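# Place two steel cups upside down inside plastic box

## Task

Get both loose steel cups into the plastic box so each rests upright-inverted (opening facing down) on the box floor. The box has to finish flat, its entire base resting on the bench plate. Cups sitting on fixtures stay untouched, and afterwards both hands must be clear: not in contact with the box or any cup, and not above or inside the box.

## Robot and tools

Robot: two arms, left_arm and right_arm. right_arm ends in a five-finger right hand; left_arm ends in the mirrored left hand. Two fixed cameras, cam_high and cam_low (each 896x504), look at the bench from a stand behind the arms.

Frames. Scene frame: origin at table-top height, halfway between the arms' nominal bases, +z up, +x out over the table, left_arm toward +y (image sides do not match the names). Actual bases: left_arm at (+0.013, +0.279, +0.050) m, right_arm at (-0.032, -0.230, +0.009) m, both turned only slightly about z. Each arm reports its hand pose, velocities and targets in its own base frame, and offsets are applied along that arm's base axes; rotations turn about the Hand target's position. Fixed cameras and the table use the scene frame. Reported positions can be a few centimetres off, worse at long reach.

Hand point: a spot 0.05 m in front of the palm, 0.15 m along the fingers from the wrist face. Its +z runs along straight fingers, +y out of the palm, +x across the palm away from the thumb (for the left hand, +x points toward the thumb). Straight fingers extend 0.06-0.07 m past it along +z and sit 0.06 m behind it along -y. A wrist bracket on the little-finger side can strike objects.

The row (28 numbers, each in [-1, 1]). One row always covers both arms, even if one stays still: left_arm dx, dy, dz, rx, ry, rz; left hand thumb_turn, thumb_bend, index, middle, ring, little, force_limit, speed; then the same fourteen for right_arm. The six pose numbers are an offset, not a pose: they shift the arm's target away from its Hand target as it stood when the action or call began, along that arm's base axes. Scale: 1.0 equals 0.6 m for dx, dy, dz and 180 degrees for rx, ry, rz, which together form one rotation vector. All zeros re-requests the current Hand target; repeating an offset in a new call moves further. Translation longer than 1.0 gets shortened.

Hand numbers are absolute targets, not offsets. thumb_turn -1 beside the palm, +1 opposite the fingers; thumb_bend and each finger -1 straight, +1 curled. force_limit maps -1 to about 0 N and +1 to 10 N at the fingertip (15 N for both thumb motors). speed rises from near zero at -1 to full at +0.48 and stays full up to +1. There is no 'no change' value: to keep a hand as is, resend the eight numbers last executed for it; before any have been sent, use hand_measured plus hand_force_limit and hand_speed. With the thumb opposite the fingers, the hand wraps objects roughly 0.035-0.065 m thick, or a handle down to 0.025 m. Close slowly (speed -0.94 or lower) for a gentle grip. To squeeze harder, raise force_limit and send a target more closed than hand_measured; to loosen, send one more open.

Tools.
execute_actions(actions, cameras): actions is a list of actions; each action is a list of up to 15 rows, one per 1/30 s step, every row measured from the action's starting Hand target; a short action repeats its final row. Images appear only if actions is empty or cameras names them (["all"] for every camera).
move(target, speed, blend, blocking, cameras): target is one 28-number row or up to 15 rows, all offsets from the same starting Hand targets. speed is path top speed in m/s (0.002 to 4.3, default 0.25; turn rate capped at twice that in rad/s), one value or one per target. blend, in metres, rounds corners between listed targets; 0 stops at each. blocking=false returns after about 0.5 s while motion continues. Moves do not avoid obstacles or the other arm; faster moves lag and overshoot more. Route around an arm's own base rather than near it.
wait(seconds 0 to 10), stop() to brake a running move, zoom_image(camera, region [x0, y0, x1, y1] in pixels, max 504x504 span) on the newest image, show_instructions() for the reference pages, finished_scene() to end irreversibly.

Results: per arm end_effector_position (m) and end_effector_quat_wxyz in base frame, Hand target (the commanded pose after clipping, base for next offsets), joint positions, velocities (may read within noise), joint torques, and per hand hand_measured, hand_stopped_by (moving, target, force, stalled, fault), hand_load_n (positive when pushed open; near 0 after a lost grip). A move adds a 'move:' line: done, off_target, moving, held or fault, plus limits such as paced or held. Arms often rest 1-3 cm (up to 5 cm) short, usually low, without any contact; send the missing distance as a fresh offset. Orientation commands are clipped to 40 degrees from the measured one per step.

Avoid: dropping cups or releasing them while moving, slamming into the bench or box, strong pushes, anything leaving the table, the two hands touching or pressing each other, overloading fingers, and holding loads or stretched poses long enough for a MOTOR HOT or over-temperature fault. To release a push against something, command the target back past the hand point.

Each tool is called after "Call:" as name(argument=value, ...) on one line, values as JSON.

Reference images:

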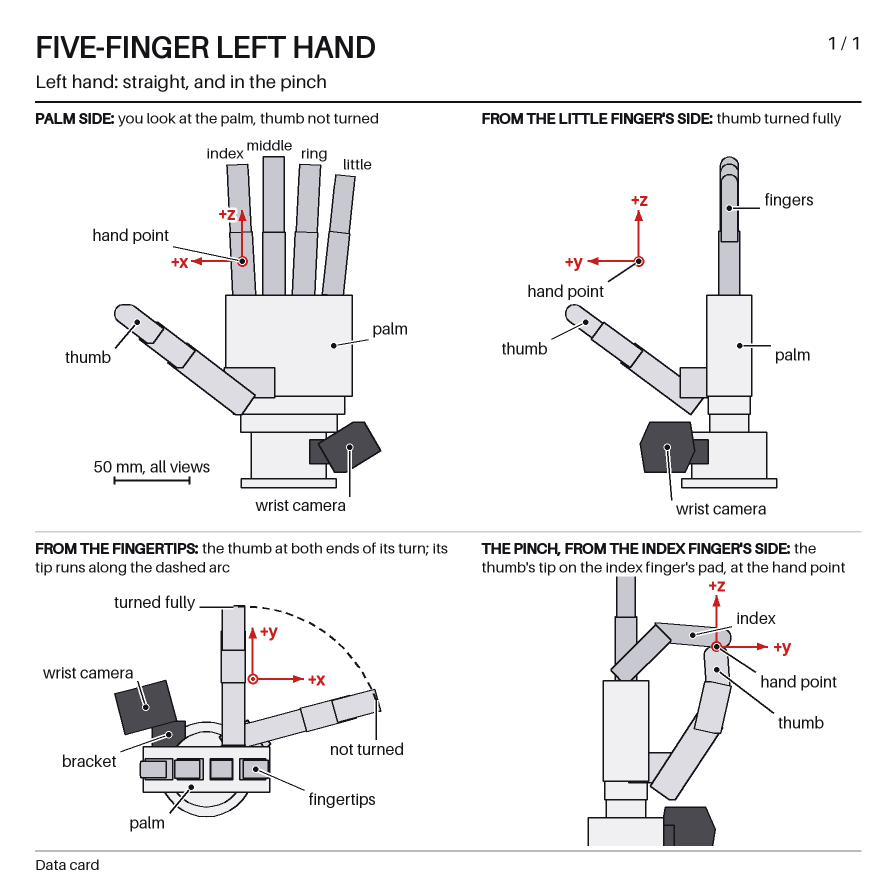

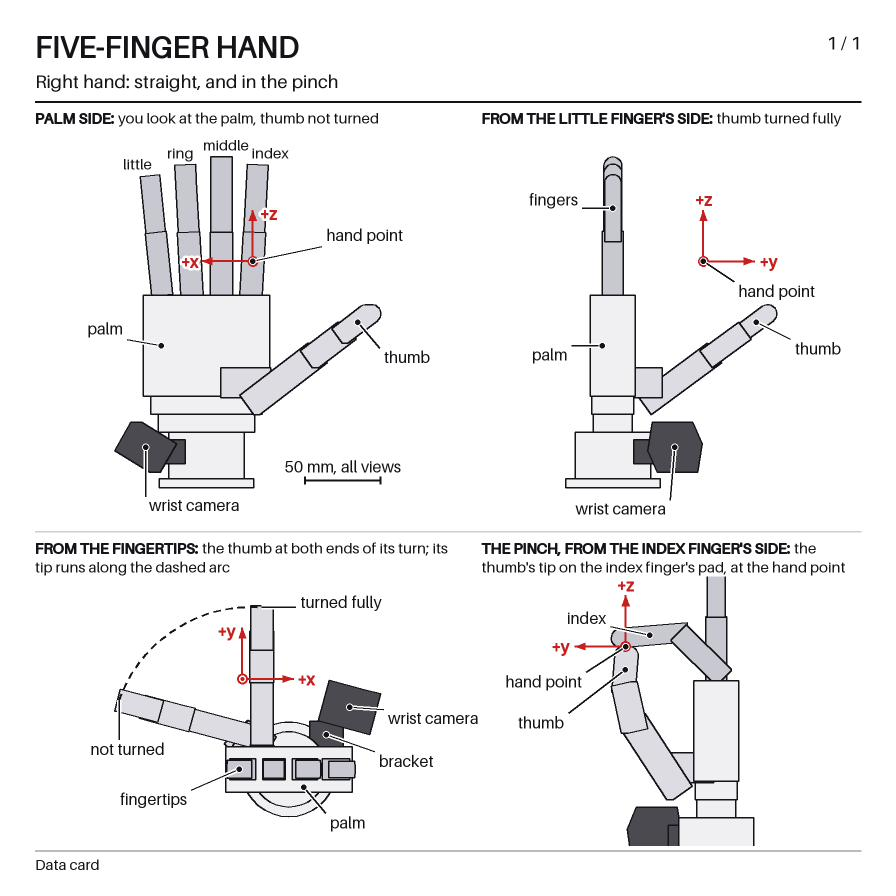

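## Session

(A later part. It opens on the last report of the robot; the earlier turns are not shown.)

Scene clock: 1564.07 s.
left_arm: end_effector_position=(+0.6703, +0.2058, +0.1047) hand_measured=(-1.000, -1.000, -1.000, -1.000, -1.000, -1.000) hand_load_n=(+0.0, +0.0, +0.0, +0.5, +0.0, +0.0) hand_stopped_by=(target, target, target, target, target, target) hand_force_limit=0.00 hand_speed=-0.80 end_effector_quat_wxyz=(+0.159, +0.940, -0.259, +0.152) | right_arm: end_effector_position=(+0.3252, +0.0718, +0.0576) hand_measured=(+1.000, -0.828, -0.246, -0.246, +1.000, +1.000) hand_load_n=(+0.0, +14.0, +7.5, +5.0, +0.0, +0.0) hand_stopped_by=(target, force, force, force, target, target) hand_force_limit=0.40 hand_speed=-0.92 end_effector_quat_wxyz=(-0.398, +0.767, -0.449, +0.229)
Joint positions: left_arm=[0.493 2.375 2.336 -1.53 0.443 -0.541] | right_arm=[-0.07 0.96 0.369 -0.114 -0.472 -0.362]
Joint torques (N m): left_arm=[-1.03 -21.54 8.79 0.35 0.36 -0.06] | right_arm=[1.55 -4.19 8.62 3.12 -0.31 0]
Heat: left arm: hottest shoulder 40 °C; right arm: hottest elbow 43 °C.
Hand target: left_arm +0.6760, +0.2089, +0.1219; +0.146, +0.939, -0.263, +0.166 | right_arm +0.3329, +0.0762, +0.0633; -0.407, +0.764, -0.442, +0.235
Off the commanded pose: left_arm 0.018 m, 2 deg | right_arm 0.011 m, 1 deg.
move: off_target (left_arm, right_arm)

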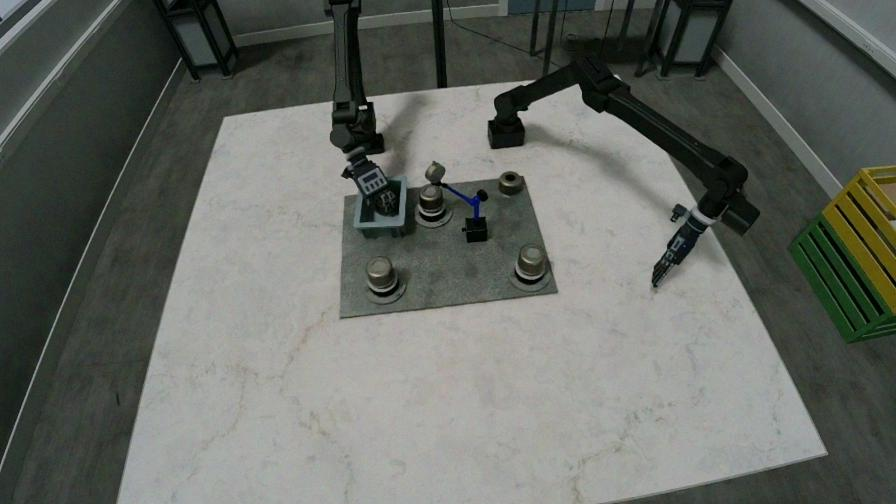

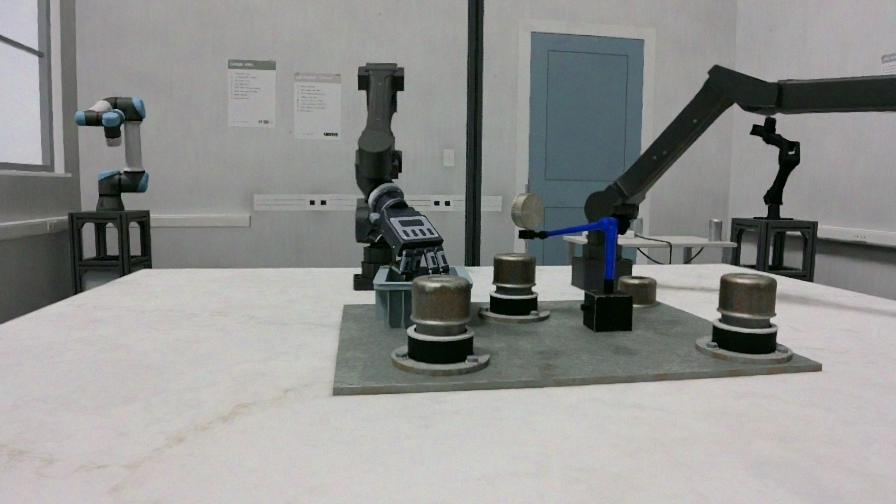

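Call:
move(target=[0,0,0,0,0,0,-1,-1,-1,-1,-1,-1,0,-0.8,0,0,-0.01,0,0,0,1,-0.05,0.2,0.2,1,1,0.4,-0.92], speed=0.03, cameras=["cam_low","cam_high"])

Call:
zoom_image(camera="cam_high", region=[350, 170, 420, 240])

Call:
zoom_image(camera="cam_low", region=[360, 220, 480, 340])

Scene clock: 1572.30 s.
left_arm: end_effector_position=(+0.6703, +0.2058, +0.1047) hand_measured=(-1.000, -1.000, -1.000, -1.000, -1.000, -1.000) hand_load_n=(+0.0, +0.0, +0.0, +0.0, +0.0, +0.0) hand_stopped_by=(target, target, target, target, target, target) hand_force_limit=0.00 hand_speed=-0.80 end_effector_quat_wxyz=(+0.159, +0.940, -0.259, +0.152) | right_arm: end_effector_position=(+0.3292, +0.0718, +0.0567) hand_measured=(+1.000, -0.828, -0.246, -0.246, +1.000, +1.000) hand_load_n=(+0.5, +14.5, +7.5, +5.0, +0.0, +0.0) hand_stopped_by=(target, force, force, force, target, target) hand_force_limit=0.40 hand_speed=-0.92 end_effector_quat_wxyz=(-0.402, +0.764, -0.447, +0.235)
Joint positions: left_arm=[0.493 2.375 2.336 -1.53 0.443 -0.541] | right_arm=[-0.07 0.972 0.364 -0.081 -0.472 -0.357]
Joint torques (N m): left_arm=[-0.73 -22.12 9.02 0.59 0.39 0.02] | right_arm=[1.44 -3.72 8.1 2.95 -0.31 -0.04]
Heat: left arm: hottest shoulder 40 °C; right arm: hottest elbow 42 °C.
Hand target: left_arm +0.6760, +0.2089, +0.1219; +0.146, +0.939, -0.263, +0.166 | right_arm +0.3330, +0.0762, +0.0574; -0.407, +0.764, -0.442, +0.235
Off the commanded pose: left_arm 0.018 m, 2 deg | right_arm 0.006 m, 1 deg.
move: off_target (left_arm)

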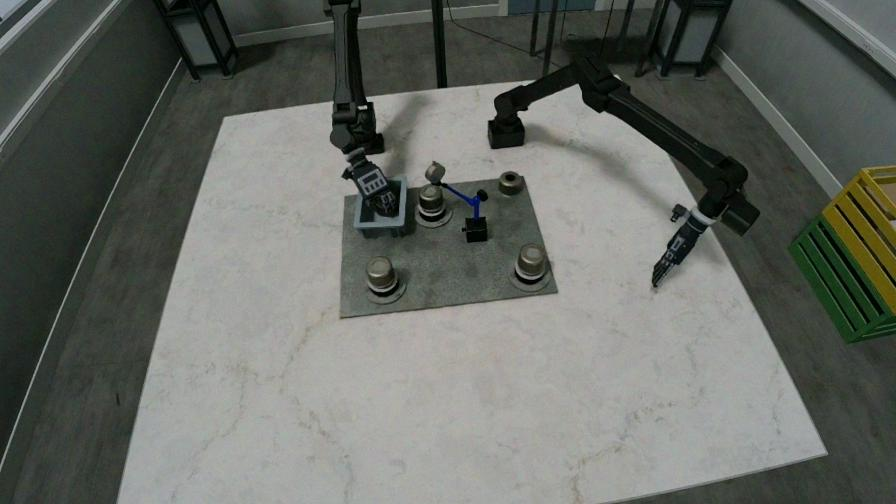

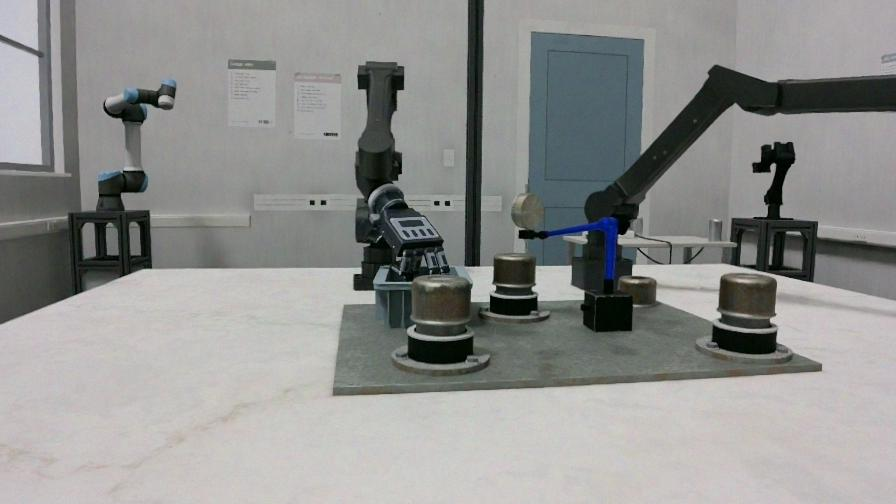

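Scaled by 7.200 from the camera's 896x504 image, which has a finer 1280x720 frame.

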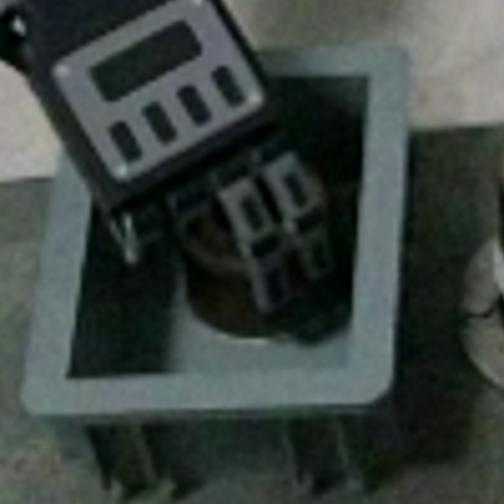

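Scaled by 4.200 from the camera's 896x504 image, which has a finer 1280x720 frame.

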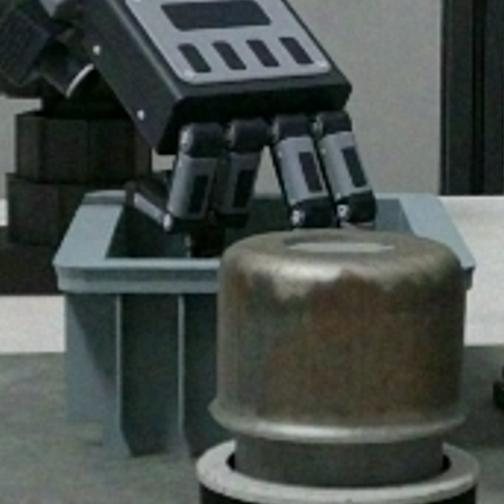

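Call:
move(target=[[0,0,0,0,0,0,-1,-1,-1,-1,-1,-1,0,-0.8,-0.004,0,0.012,0,0,0,1,-0.05,0.2,0.2,1,1,0.4,-0.92],[0,0,0,0,0,0,-1,-1,-1,-1,-1,-1,0,-0.8,-0.004,0,0.0121,0,0,0,1,-0.9,-0.32,-0.32,1,1,0.4,-0.92]], speed=0.03, cameras=["cam_low","cam_high"])

Call:
zoom_image(camera="cam_high", region=[350, 170, 420, 240])

Scene clock: 1594.30 s.
left_arm: end_effector_position=(+0.6703, +0.2058, +0.1047) hand_measured=(-1.000, -1.000, -1.000, -1.000, -1.000, -1.000) hand_load_n=(+0.0, +0.0, +0.0, +0.0, +0.0, +0.0) hand_stopped_by=(target, target, target, target, target, target) hand_force_limit=0.00 hand_speed=-0.80 end_effector_quat_wxyz=(+0.159, +0.940, -0.259, +0.152) | right_arm: end_effector_position=(+0.3280, +0.0719, +0.0567) hand_measured=(+1.000, -0.900, -0.320, -0.320, +1.000, +1.000) hand_load_n=(+0.0, +0.0, +0.0, +0.0, +0.0, +0.0) hand_stopped_by=(target, target, target, target, target, target) hand_force_limit=0.40 hand_speed=-0.92 end_effector_quat_wxyz=(-0.402, +0.764, -0.448, +0.233)
Joint positions: left_arm=[0.493 2.375 2.336 -1.53 0.443 -0.541] | right_arm=[-0.07 0.969 0.364 -0.088 -0.472 -0.357]
Joint torques (N m): left_arm=[-0.97 -21.48 8.75 0.38 0.47 0] | right_arm=[1.61 -5.83 8.8 1.59 -0.31 -0.04]
Heat: left arm: hottest shoulder 40 °C; right arm: hottest elbow 40 °C.
Hand target: left_arm +0.6760, +0.2089, +0.1219; +0.146, +0.939, -0.263, +0.166 | right_arm +0.3305, +0.0762, +0.0646; -0.407, +0.764, -0.442, +0.235
Off the commanded pose: left_arm 0.018 m, 2 deg | right_arm 0.009 m, 1 deg.
move: off_target (left_arm)

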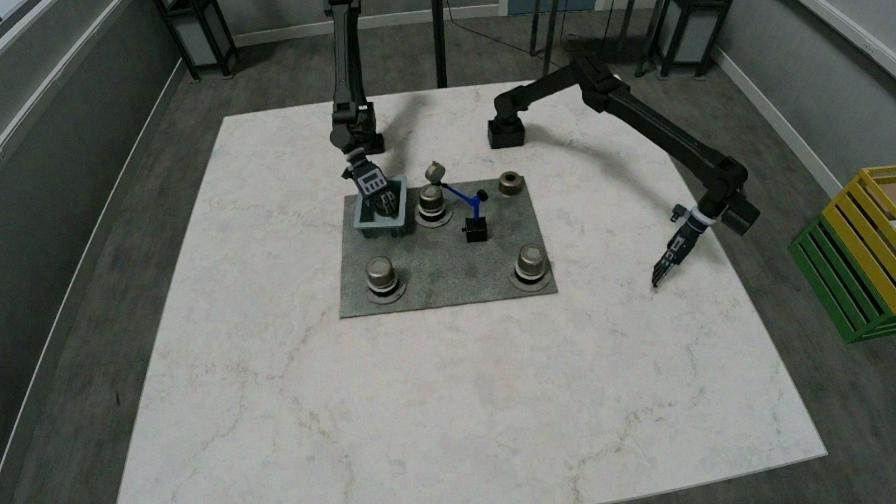

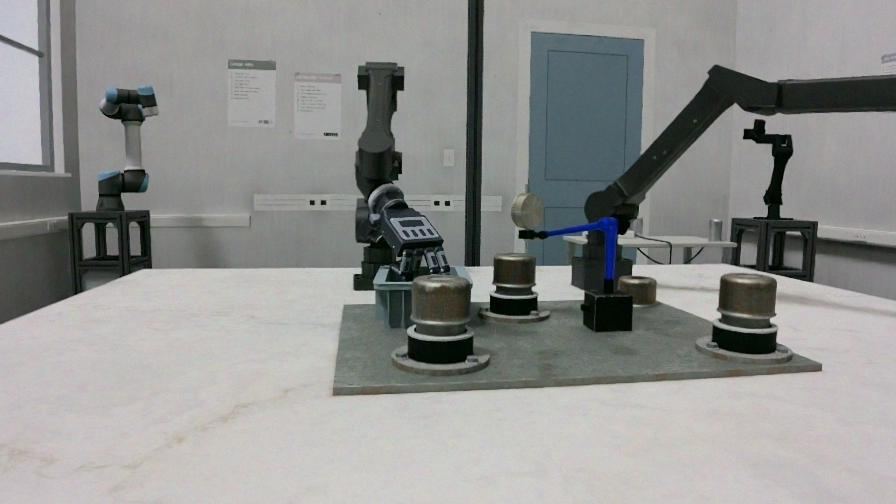

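Scaled by 7.200 from the camera's 896x504 image, which has a finer 1280x720 frame.

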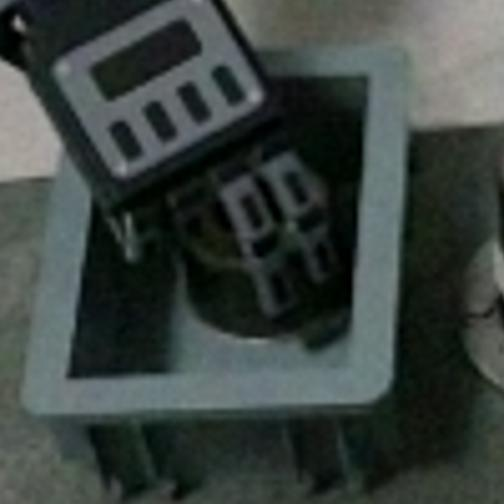

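Call:
move(target=[[0,0,0,0,0,0,-1,-1,-1,-1,-1,-1,0,-0.8,0,0,0,0,0,0,1,-1,-0.37,-0.37,1,1,0.4,-0.9],[0,0,0,0,0,0,-1,-1,-1,-1,-1,-1,0,-0.8,0,0,0.13,0,0,0,1,-1,-0.37,-0.37,1,1,0.4,-0.9]], speed=0.06, cameras=["cam_low","cam_high"])

Call:
zoom_image(camera="cam_high", region=[350, 170, 420, 240])

Scene clock: 1604.70 s.
left_arm: end_effector_position=(+0.6703, +0.2058, +0.1047) hand_measured=(-1.000, -1.000, -1.000, -1.000, -1.000, -1.000) hand_load_n=(+0.0, +0.0, +0.0, +0.0, +0.0, +0.0) hand_stopped_by=(target, target, target, target, target, target) hand_force_limit=0.00 hand_speed=-0.80 end_effector_quat_wxyz=(+0.159, +0.940, -0.259, +0.152) | right_arm: end_effector_position=(+0.3186, +0.0725, +0.1182) hand_measured=(+1.000, -1.000, -0.370, -0.370, +1.000, +1.000) hand_load_n=(+0.0, +0.0, +0.0, +0.0, +0.0, +0.0) hand_stopped_by=(target, target, target, target, target, target) hand_force_limit=0.40 hand_speed=-0.90 end_effector_quat_wxyz=(-0.396, +0.767, -0.454, +0.222)
Joint positions: left_arm=[0.493 2.375 2.336 -1.53 0.443 -0.541] | right_arm=[-0.07 0.82 0.489 -0.391 -0.472 -0.357]
Joint torques (N m): left_arm=[-0.62 -20.89 9.06 0.46 0.42 -0.03] | right_arm=[1.44 -4.66 12.77 1.55 -0.33 -0.04]
Heat: left arm: hottest shoulder 40 °C; right arm: hottest elbow 40 °C.
Hand target: left_arm +0.6760, +0.2089, +0.1219; +0.146, +0.939, -0.263, +0.166 | right_arm +0.3305, +0.0762, +0.1425; -0.407, +0.764, -0.442, +0.235
Off the commanded pose: left_arm 0.018 m, 2 deg | right_arm 0.027 m, 2 deg.
move: off_target (left_arm, right_arm)

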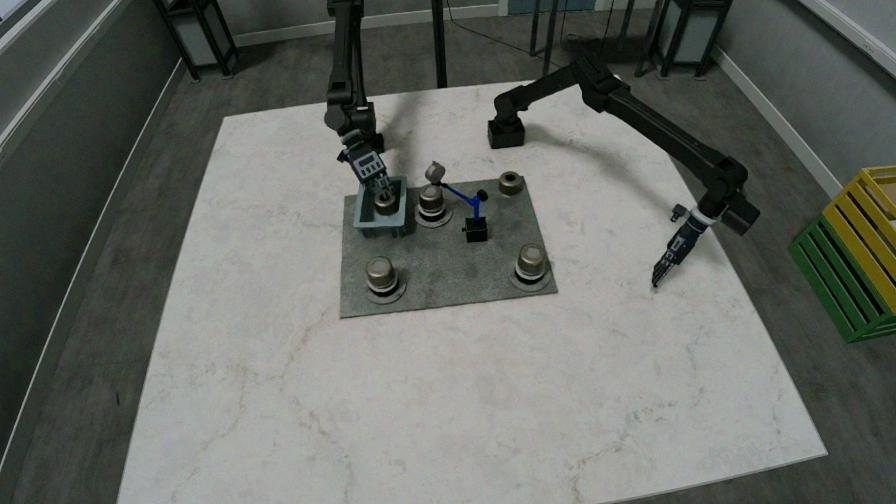

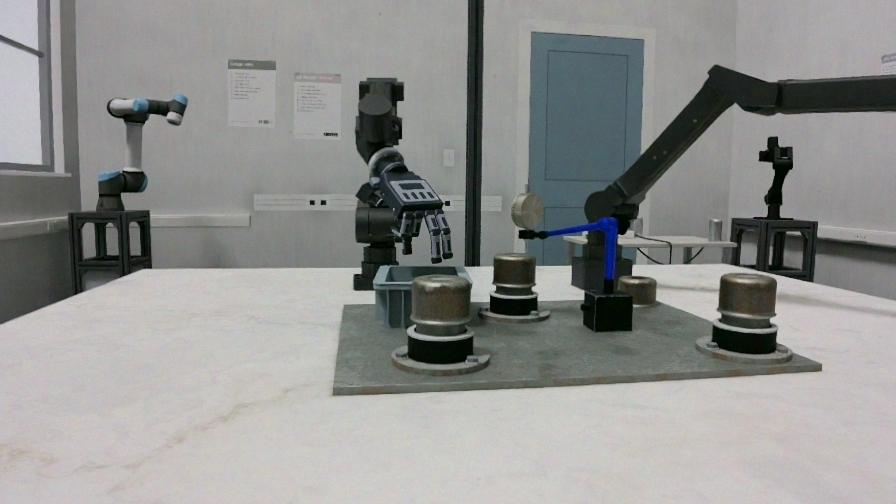

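Scaled by 7.200 from the camera's 896x504 image, which has a finer 1280x720 frame.

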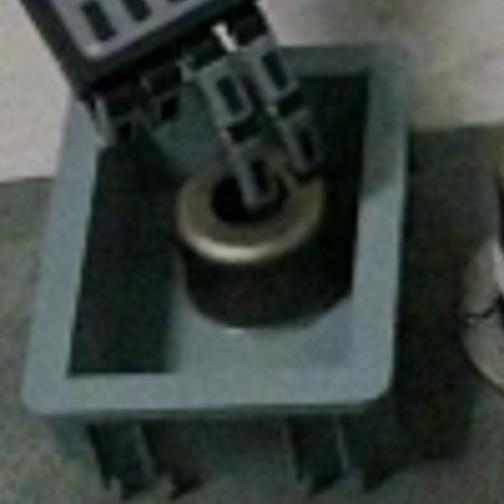

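Call:
move(target=[[0,0,0,0,0,0,-1,-1,-1,-1,-1,-1,0,-0.8,0,0,0,0,0,0,1,1,-0.3,-0.3,1,1,-0.4,-0.6],[0,0,0,0,0,0,-1,-1,-1,-1,-1,-1,0,-0.8,0.0165,0.014,-0.08,0,0,0,1,1,-0.3,-0.3,1,1,-0.4,-0.6]], speed=0.08, cameras=["cam_low","cam_high"])

Call:
zoom_image(camera="cam_high", region=[350, 160, 430, 240])

Call:
zoom_image(camera="cam_low", region=[360, 200, 480, 320])

Scene clock: 1635.40 s.
left_arm: end_effector_position=(+0.6703, +0.2058, +0.1047) hand_measured=(-1.000, -1.000, -1.000, -1.000, -1.000, -1.000) hand_load_n=(+0.0, -0.5, +0.0, +0.0, +0.0, +0.0) hand_stopped_by=(target, target, target, target, target, target) hand_force_limit=0.00 hand_speed=-0.80 end_effector_quat_wxyz=(+0.159, +0.940, -0.259, +0.152) | right_arm: end_effector_position=(+0.3356, +0.0805, +0.0914) hand_measured=(+1.000, +0.818, -0.300, -0.300, +1.000, +1.000) hand_load_n=(+1.0, +5.0, +0.0, +0.0, +0.0, +0.0) hand_stopped_by=(target, force, target, target, target, target) hand_force_limit=-0.40 hand_speed=-0.60 end_effector_quat_wxyz=(-0.402, +0.765, -0.446, +0.232)
Joint positions: left_arm=[0.493 2.375 2.336 -1.53 0.443 -0.541] | right_arm=[-0.034 0.915 0.443 -0.211 -0.446 -0.334]
Joint torques (N m): left_arm=[-1.08 -21.6 8.85 0.42 0.36 -0.06] | right_arm=[1.44 -4.01 8.9 2.8 -0.19 -0.02]
Heat: left arm: hottest shoulder 40 °C; right arm: hottest elbow 43 °C.
Hand target: left_arm +0.6760, +0.2089, +0.1219; +0.146, +0.939, -0.263, +0.166 | right_arm +0.3404, +0.0846, +0.0945; -0.407, +0.764, -0.442, +0.235
Off the commanded pose: left_arm 0.018 m, 2 deg | right_arm 0.007 m, 1 deg.
move: off_target (left_arm)

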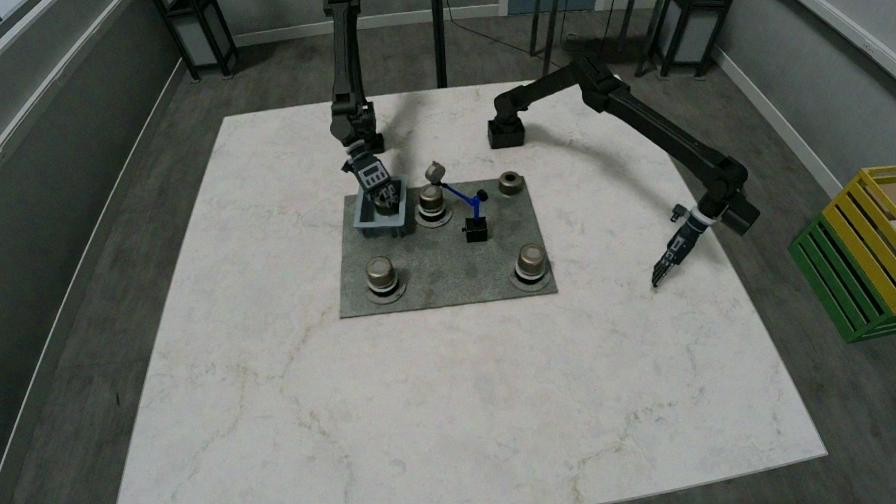

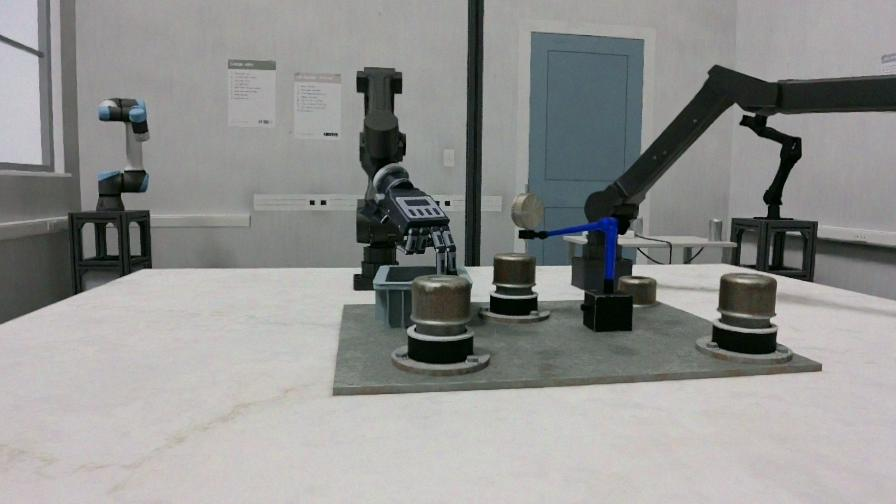

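Scaled by 6.300 from the camera's 896x504 image, which has a finer 1280x720 frame.

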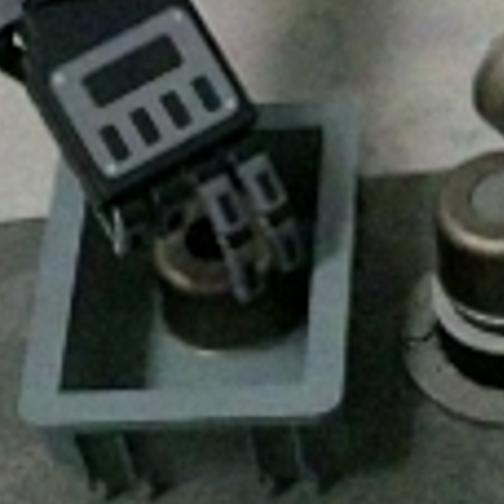

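Scaled by 4.200 from the camera's 896x504 image, which has a finer 1280x720 frame.

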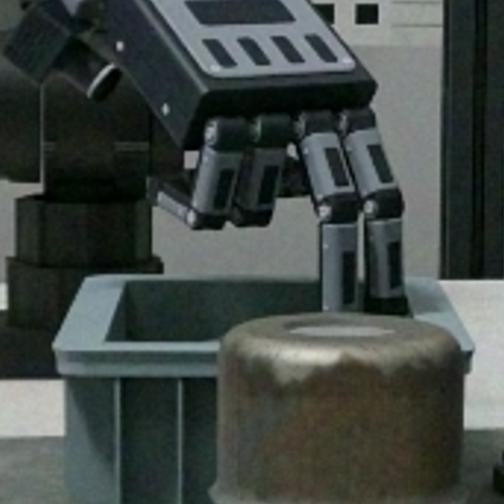

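Call:
move(target=[0,0,0,0,0,0,-1,-1,-1,-1,-1,-1,0,-0.8,0,0,-0.045,0,0,0,1,1,-0.3,-0.3,1,1,-0.4,-0.6], speed=0.04, cameras=["cam_low","cam_high"])

Call:
zoom_image(camera="cam_high", region=[350, 160, 430, 240])

Call:
zoom_image(camera="cam_low", region=[360, 220, 480, 340])

Scene clock: 1649.27 s.
left_arm: end_effector_position=(+0.6703, +0.2058, +0.1047) hand_measured=(-1.000, -1.000, -1.000, -1.000, -1.000, -1.000) hand_load_n=(+0.0, +0.0, +0.0, +0.0, +0.0, +0.0) hand_stopped_by=(target, target, target, target, target, target) hand_force_limit=0.00 hand_speed=-0.80 end_effector_quat_wxyz=(+0.159, +0.940, -0.259, +0.152) | right_arm: end_effector_position=(+0.3369, +0.0804, +0.0669) hand_measured=(+1.000, +0.818, -0.300, -0.300, +1.000, +1.000) hand_load_n=(+1.0, +5.0, +0.0, +0.5, +0.0, +0.0) hand_stopped_by=(target, force, target, target, target, target) hand_force_limit=-0.40 hand_speed=-0.60 end_effector_quat_wxyz=(-0.403, +0.764, -0.445, +0.234)
Joint positions: left_arm=[0.493 2.375 2.336 -1.53 0.443 -0.541] | right_arm=[-0.034 0.974 0.395 -0.098 -0.446 -0.333]
Joint torques (N m): left_arm=[-0.38 -21.66 8.83 0.44 0.34 -0.04] | right_arm=[1.55 -3.9 8.32 2.81 -0.19 -0.02]
Heat: left arm: hottest shoulder 40 °C; right arm: hottest elbow 42 °C.
Hand target: left_arm +0.6760, +0.2089, +0.1219; +0.146, +0.939, -0.263, +0.166 | right_arm +0.3405, +0.0846, +0.0677; -0.407, +0.764, -0.442, +0.235
Off the commanded pose: left_arm 0.018 m, 2 deg | right_arm 0.005 m, 1 deg.
move: off_target (left_arm)

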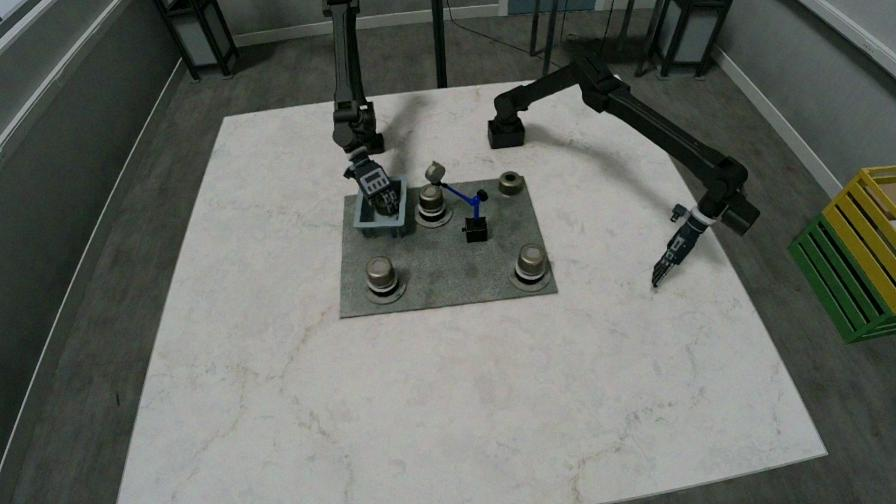

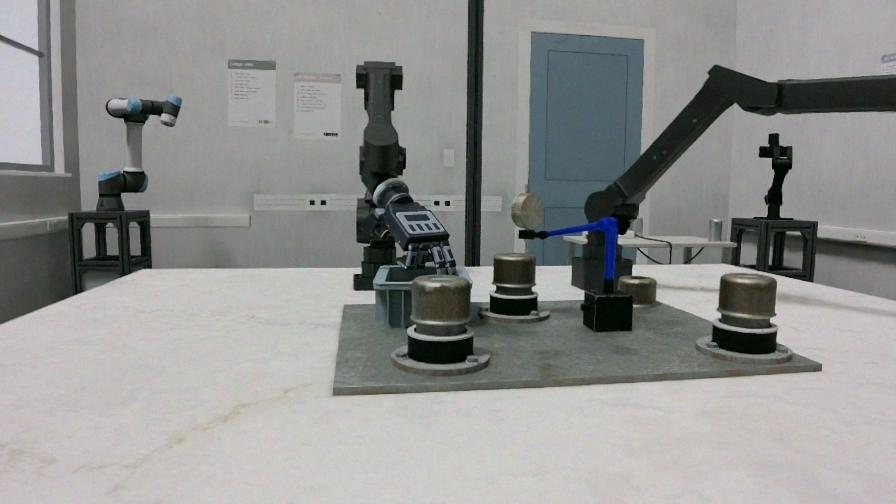

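Scaled by 6.300 from the camera's 896x504 image, which has a finer 1280x720 frame.

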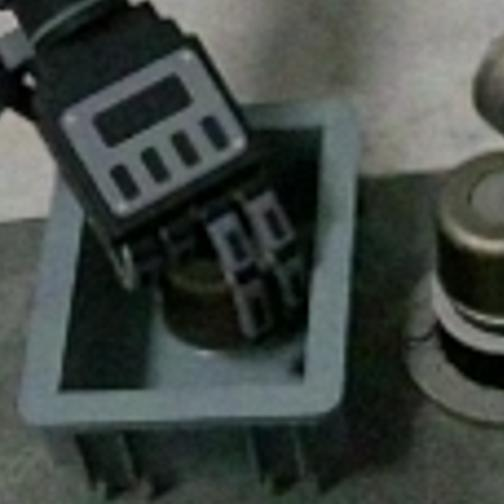

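Scaled by 4.200 from the camera's 896x504 image, which has a finer 1280x720 frame.

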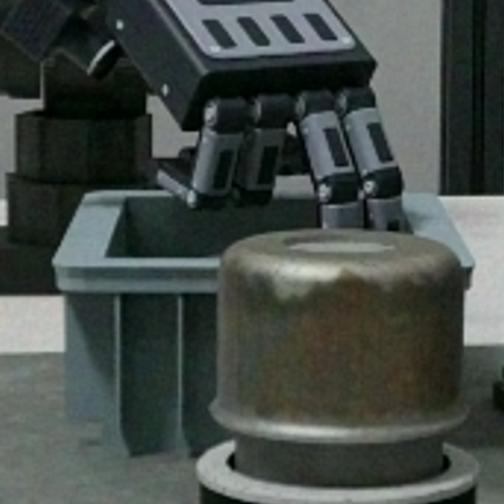

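Call:
move(target=[0,0,0,0,0,0,-1,-1,-1,-1,-1,-1,0,-0.8,0,0,-0.012,0,0,0,1,1,-0.25,-0.25,1,1,-0.4,-0.6], speed=0.04, cameras=["cam_high"])

Call:
zoom_image(camera="cam_high", region=[350, 160, 430, 240])

Scene clock: 1655.77 s.
left_arm: end_effector_position=(+0.6703, +0.2058, +0.1047) hand_measured=(-1.000, -1.000, -1.000, -1.000, -1.000, -1.000) hand_load_n=(+0.0, +0.0, +0.0, +0.0, +0.0, +0.0) hand_stopped_by=(target, target, target, target, target, target) hand_force_limit=0.00 hand_speed=-0.80 end_effector_quat_wxyz=(+0.159, +0.940, -0.259, +0.152) | right_arm: end_effector_position=(+0.3374, +0.0804, +0.0604) hand_measured=(+1.000, +0.818, -0.250, -0.250, +1.000, +1.000) hand_load_n=(+1.0, +6.0, +0.5, +1.0, +0.5, +0.0) hand_stopped_by=(target, force, target, target, target, target) hand_force_limit=-0.40 hand_speed=-0.60 end_effector_quat_wxyz=(-0.403, +0.764, -0.445, +0.235)
Joint positions: left_arm=[0.493 2.375 2.336 -1.53 0.443 -0.541] | right_arm=[-0.034 0.993 0.383 -0.066 -0.446 -0.333]
Joint torques (N m): left_arm=[-0.97 -21.3 8.75 0.54 0.36 -0.06] | right_arm=[1.55 -3.96 8.06 2.85 -0.19 -0.03]
Heat: left arm: hottest shoulder 40 °C; right arm: hottest elbow 42 °C.
Hand target: left_arm +0.6760, +0.2089, +0.1219; +0.146, +0.939, -0.263, +0.166 | right_arm +0.3405, +0.0846, +0.0604; -0.407, +0.764, -0.442, +0.235
Off the commanded pose: left_arm 0.018 m, 2 deg | right_arm 0.005 m, 1 deg.
move: off_target (left_arm)
Images, in order (width x height): cam_high 896x504.

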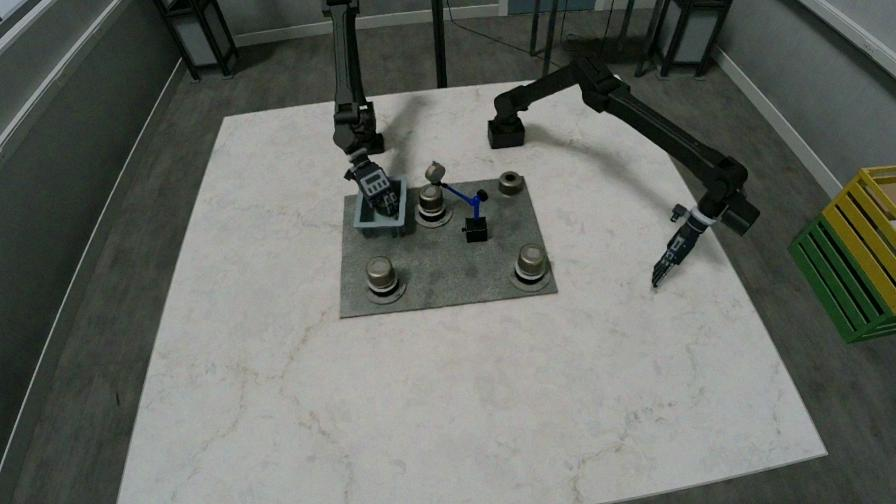

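Scaled by 6.300 from the camera's 896x504 image, which has a finer 1280x720 frame.

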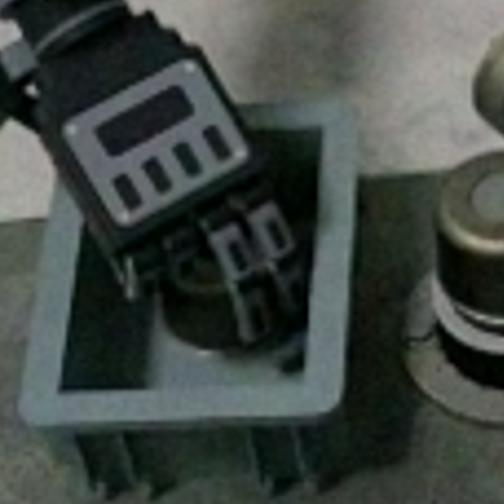

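Call:
move(target=[0,0,0,0,0,0,-1,-1,-1,-1,-1,-1,0,-0.8,-0.0433,-0.025,0,0,0,0,1,1,-0.25,-0.25,1,1,-0.4,-0.6], speed=0.03, cameras=["cam_high"])

Call:
zoom_image(camera="cam_high", region=[350, 160, 430, 240])

Scene clock: 1662.93 s.
left_arm: end_effector_position=(+0.6703, +0.2058, +0.1047) hand_measured=(-1.000, -1.000, -1.000, -1.000, -1.000, -1.000) hand_load_n=(+0.0, -0.5, +0.0, +0.0, +0.0, +0.0) hand_stopped_by=(target, target, target, target, target, target) hand_force_limit=0.00 hand_speed=-0.80 end_effector_quat_wxyz=(+0.159, +0.940, -0.259, +0.152) | right_arm: end_effector_position=(+0.3142, +0.0739, +0.0578) hand_measured=(+1.000, +0.818, -0.250, -0.250, +1.000, +1.000) hand_load_n=(+1.5, +6.0, +0.5, +1.0, +0.0, +0.0) hand_stopped_by=(target, force, target, target, target, target) hand_force_limit=-0.40 hand_speed=-0.60 end_effector_quat_wxyz=(-0.408, +0.765, -0.441, +0.231)
Joint positions: left_arm=[0.493 2.375 2.336 -1.53 0.443 -0.541] | right_arm=[-0.078 0.913 0.337 -0.115 -0.495 -0.366]
Joint torques (N m): left_arm=[-1.08 -21.77 8.79 0.36 0.39 -0.02] | right_arm=[-0.32 -4.95 8.21 1.54 -0.42 -0.19]
Heat: left arm: hottest shoulder 40 °C; right arm: hottest elbow 42 °C.
Hand target: left_arm +0.6760, +0.2089, +0.1219; +0.146, +0.939, -0.263, +0.166 | right_arm +0.3145, +0.0696, +0.0605; -0.407, +0.764, -0.442, +0.235
Off the commanded pose: left_arm 0.018 m, 2 deg | right_arm 0.005 m, 1 deg.
move: off_target (left_arm)
Images, in order (width x height): cam_high 896x504.

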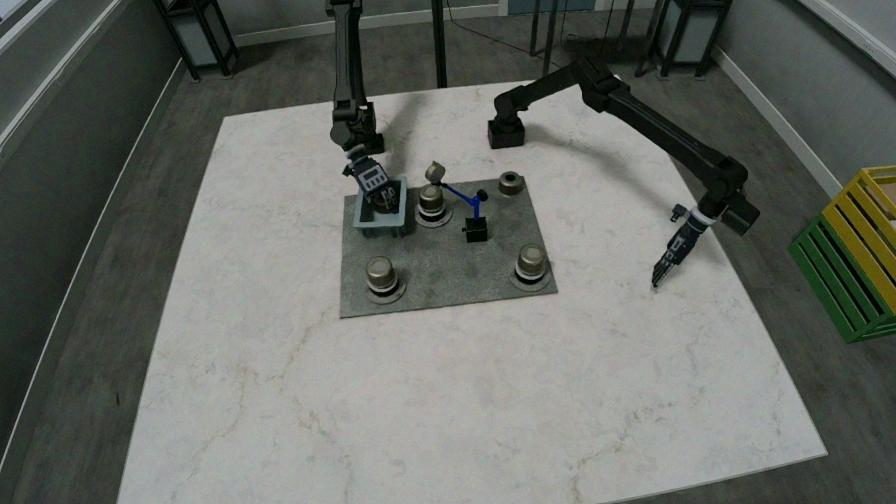

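Scaled by 6.300 from the camera's 896x504 image, which has a finer 1280x720 frame.

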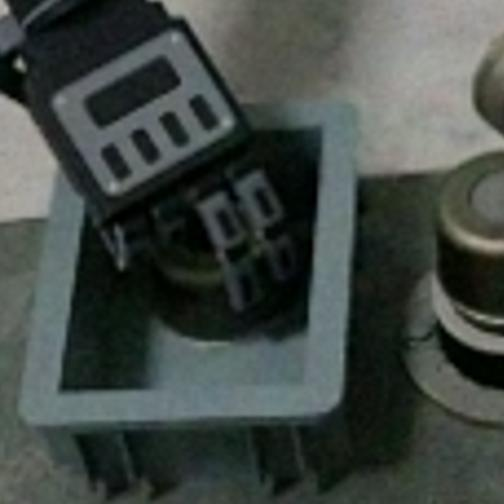

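Call:
move(target=[0,0,0,0,0,0,-1,-1,-1,-1,-1,-1,0,-0.8,-0.033,-0.028,0.003,0,0,0,1,1,-0.25,-0.25,1,1,-0.4,-0.6], speed=0.03, cameras=["cam_high"])

Call:
zoom_image(camera="cam_high", region=[350, 160, 430, 240])

Scene clock: 1669.00 s.
left_arm: end_effector_position=(+0.6703, +0.2058, +0.1047) hand_measured=(-1.000, -1.000, -1.000, -1.000, -1.000, -1.000) hand_load_n=(+0.0, +0.0, +0.0, +0.0, +0.0, +0.0) hand_stopped_by=(target, target, target, target, target, target) hand_force_limit=0.00 hand_speed=-0.80 end_effector_quat_wxyz=(+0.159, +0.940, -0.259, +0.152) | right_arm: end_effector_position=(+0.2949, +0.0564, +0.0597) hand_measured=(+1.000, +0.818, -0.250, -0.250, +1.000, +1.000) hand_load_n=(+1.0, +6.0, +0.5, +1.5, +0.0, +0.0) hand_stopped_by=(target, force, target, target, target, target) hand_force_limit=-0.40 hand_speed=-0.60 end_effector_quat_wxyz=(-0.408, +0.765, -0.441, +0.231)
Joint positions: left_arm=[0.493 2.375 2.336 -1.53 0.443 -0.541] | right_arm=[-0.17 0.83 0.314 -0.209 -0.564 -0.436]
Joint torques (N m): left_arm=[-0.79 -21.71 8.7 0.49 0.44 -0.03] | right_arm=[-0.32 -4.07 8.4 1.4 -0.45 -0.19]
Heat: left arm: hottest shoulder 40 °C; right arm: hottest elbow 41 °C.
Hand target: left_arm +0.6760, +0.2089, +0.1219; +0.146, +0.939, -0.263, +0.166 | right_arm +0.2946, +0.0527, +0.0622; -0.407, +0.764, -0.442, +0.235
Off the commanded pose: left_arm 0.018 m, 2 deg | right_arm 0.004 m, 1 deg.
move: off_target (left_arm)
Images, in order (width x height): cam_high 896x504.

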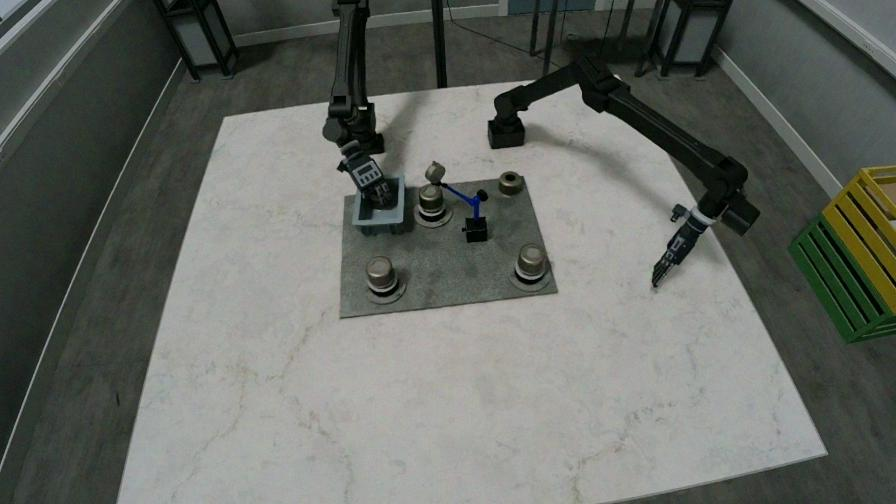

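Scaled by 6.300 from the camera's 896x504 image, which has a finer 1280x720 frame.

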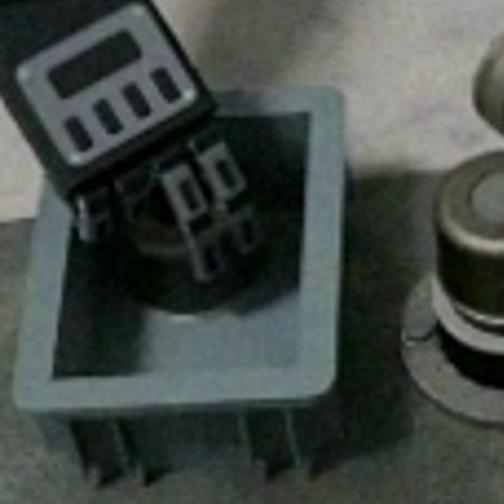

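Call:
move(target=[[0,0,0,0,0,0,-1,-1,-1,-1,-1,-1,0,-0.8,0.015,0.01,0.02,0,0,0,1,1,-0.25,-0.25,1,1,-0.4,-0.6],[0,0,0,0,0,0,-1,-1,-1,-1,-1,-1,0,-0.8,0.02,0.01,0.27,0,0,0,1,1,-0.25,-0.25,1,1,-0.4,-0.6]], speed=0.08, cameras=["cam_high","cam_low"])

Call:
zoom_image(camera="cam_high", region=[340, 160, 420, 240])

Scene clock: 1692.80 s.
left_arm: end_effector_position=(+0.6703, +0.2058, +0.1047) hand_measured=(-1.000, -1.000, -1.000, -1.000, -1.000, -1.000) hand_load_n=(+0.0, +0.0, +0.0, +0.0, +0.0, +0.0) hand_stopped_by=(target, target, target, target, target, target) hand_force_limit=0.00 hand_speed=-0.80 end_effector_quat_wxyz=(+0.159, +0.940, -0.259, +0.152) | right_arm: end_effector_position=(+0.3000, +0.0562, +0.1997) hand_measured=(+1.000, +0.818, -0.250, -0.250, +1.000, +1.000) hand_load_n=(+1.5, +6.0, +0.5, +1.0, +0.0, +0.0) hand_stopped_by=(target, force, target, target, target, target) hand_force_limit=-0.40 hand_speed=-0.60 end_effector_quat_wxyz=(-0.399, +0.766, -0.453, +0.220)
Joint positions: left_arm=[0.493 2.375 2.336 -1.53 0.443 -0.541] | right_arm=[-0.158 0.706 0.665 -0.711 -0.543 -0.422]
Joint torques (N m): left_arm=[-2.14 -21.36 8.85 0.61 0.39 0.04] | right_arm=[1.55 -3.84 13.22 1.55 -0.26 -0.05]
Heat: left arm: hottest shoulder 40 °C; right arm: hottest elbow 41 °C.
Hand target: left_arm +0.6760, +0.2089, +0.1219; +0.146, +0.939, -0.263, +0.166 | right_arm +0.3067, +0.0588, +0.2243; -0.407, +0.764, -0.442, +0.235
Off the commanded pose: left_arm 0.018 m, 2 deg | right_arm 0.026 m, 2 deg.
move: off_target (left_arm, right_arm)

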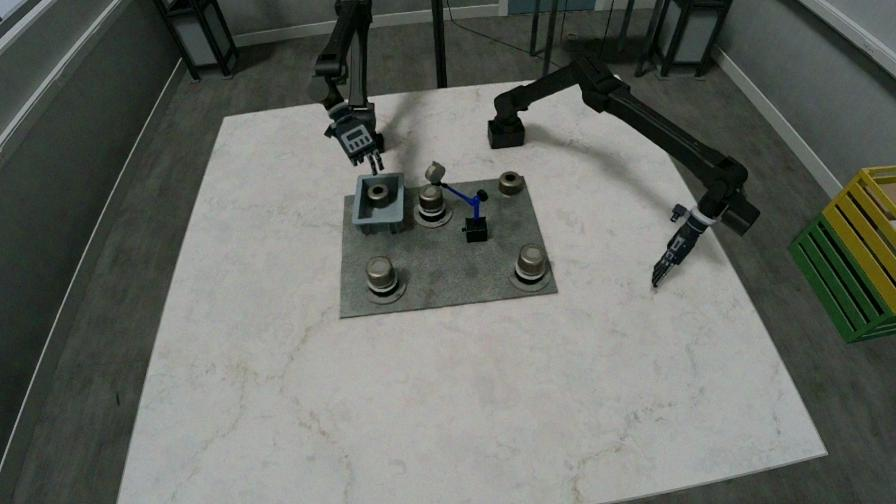

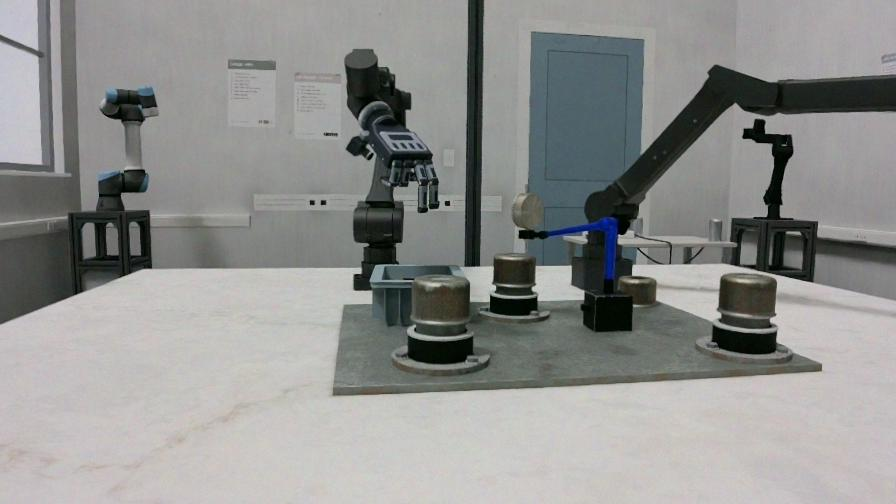

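Scaled by 6.300 from the camera's 896x504 image, which has a finer 1280x720 frame.

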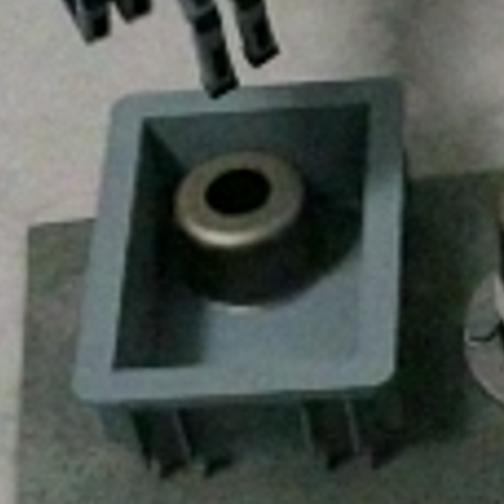

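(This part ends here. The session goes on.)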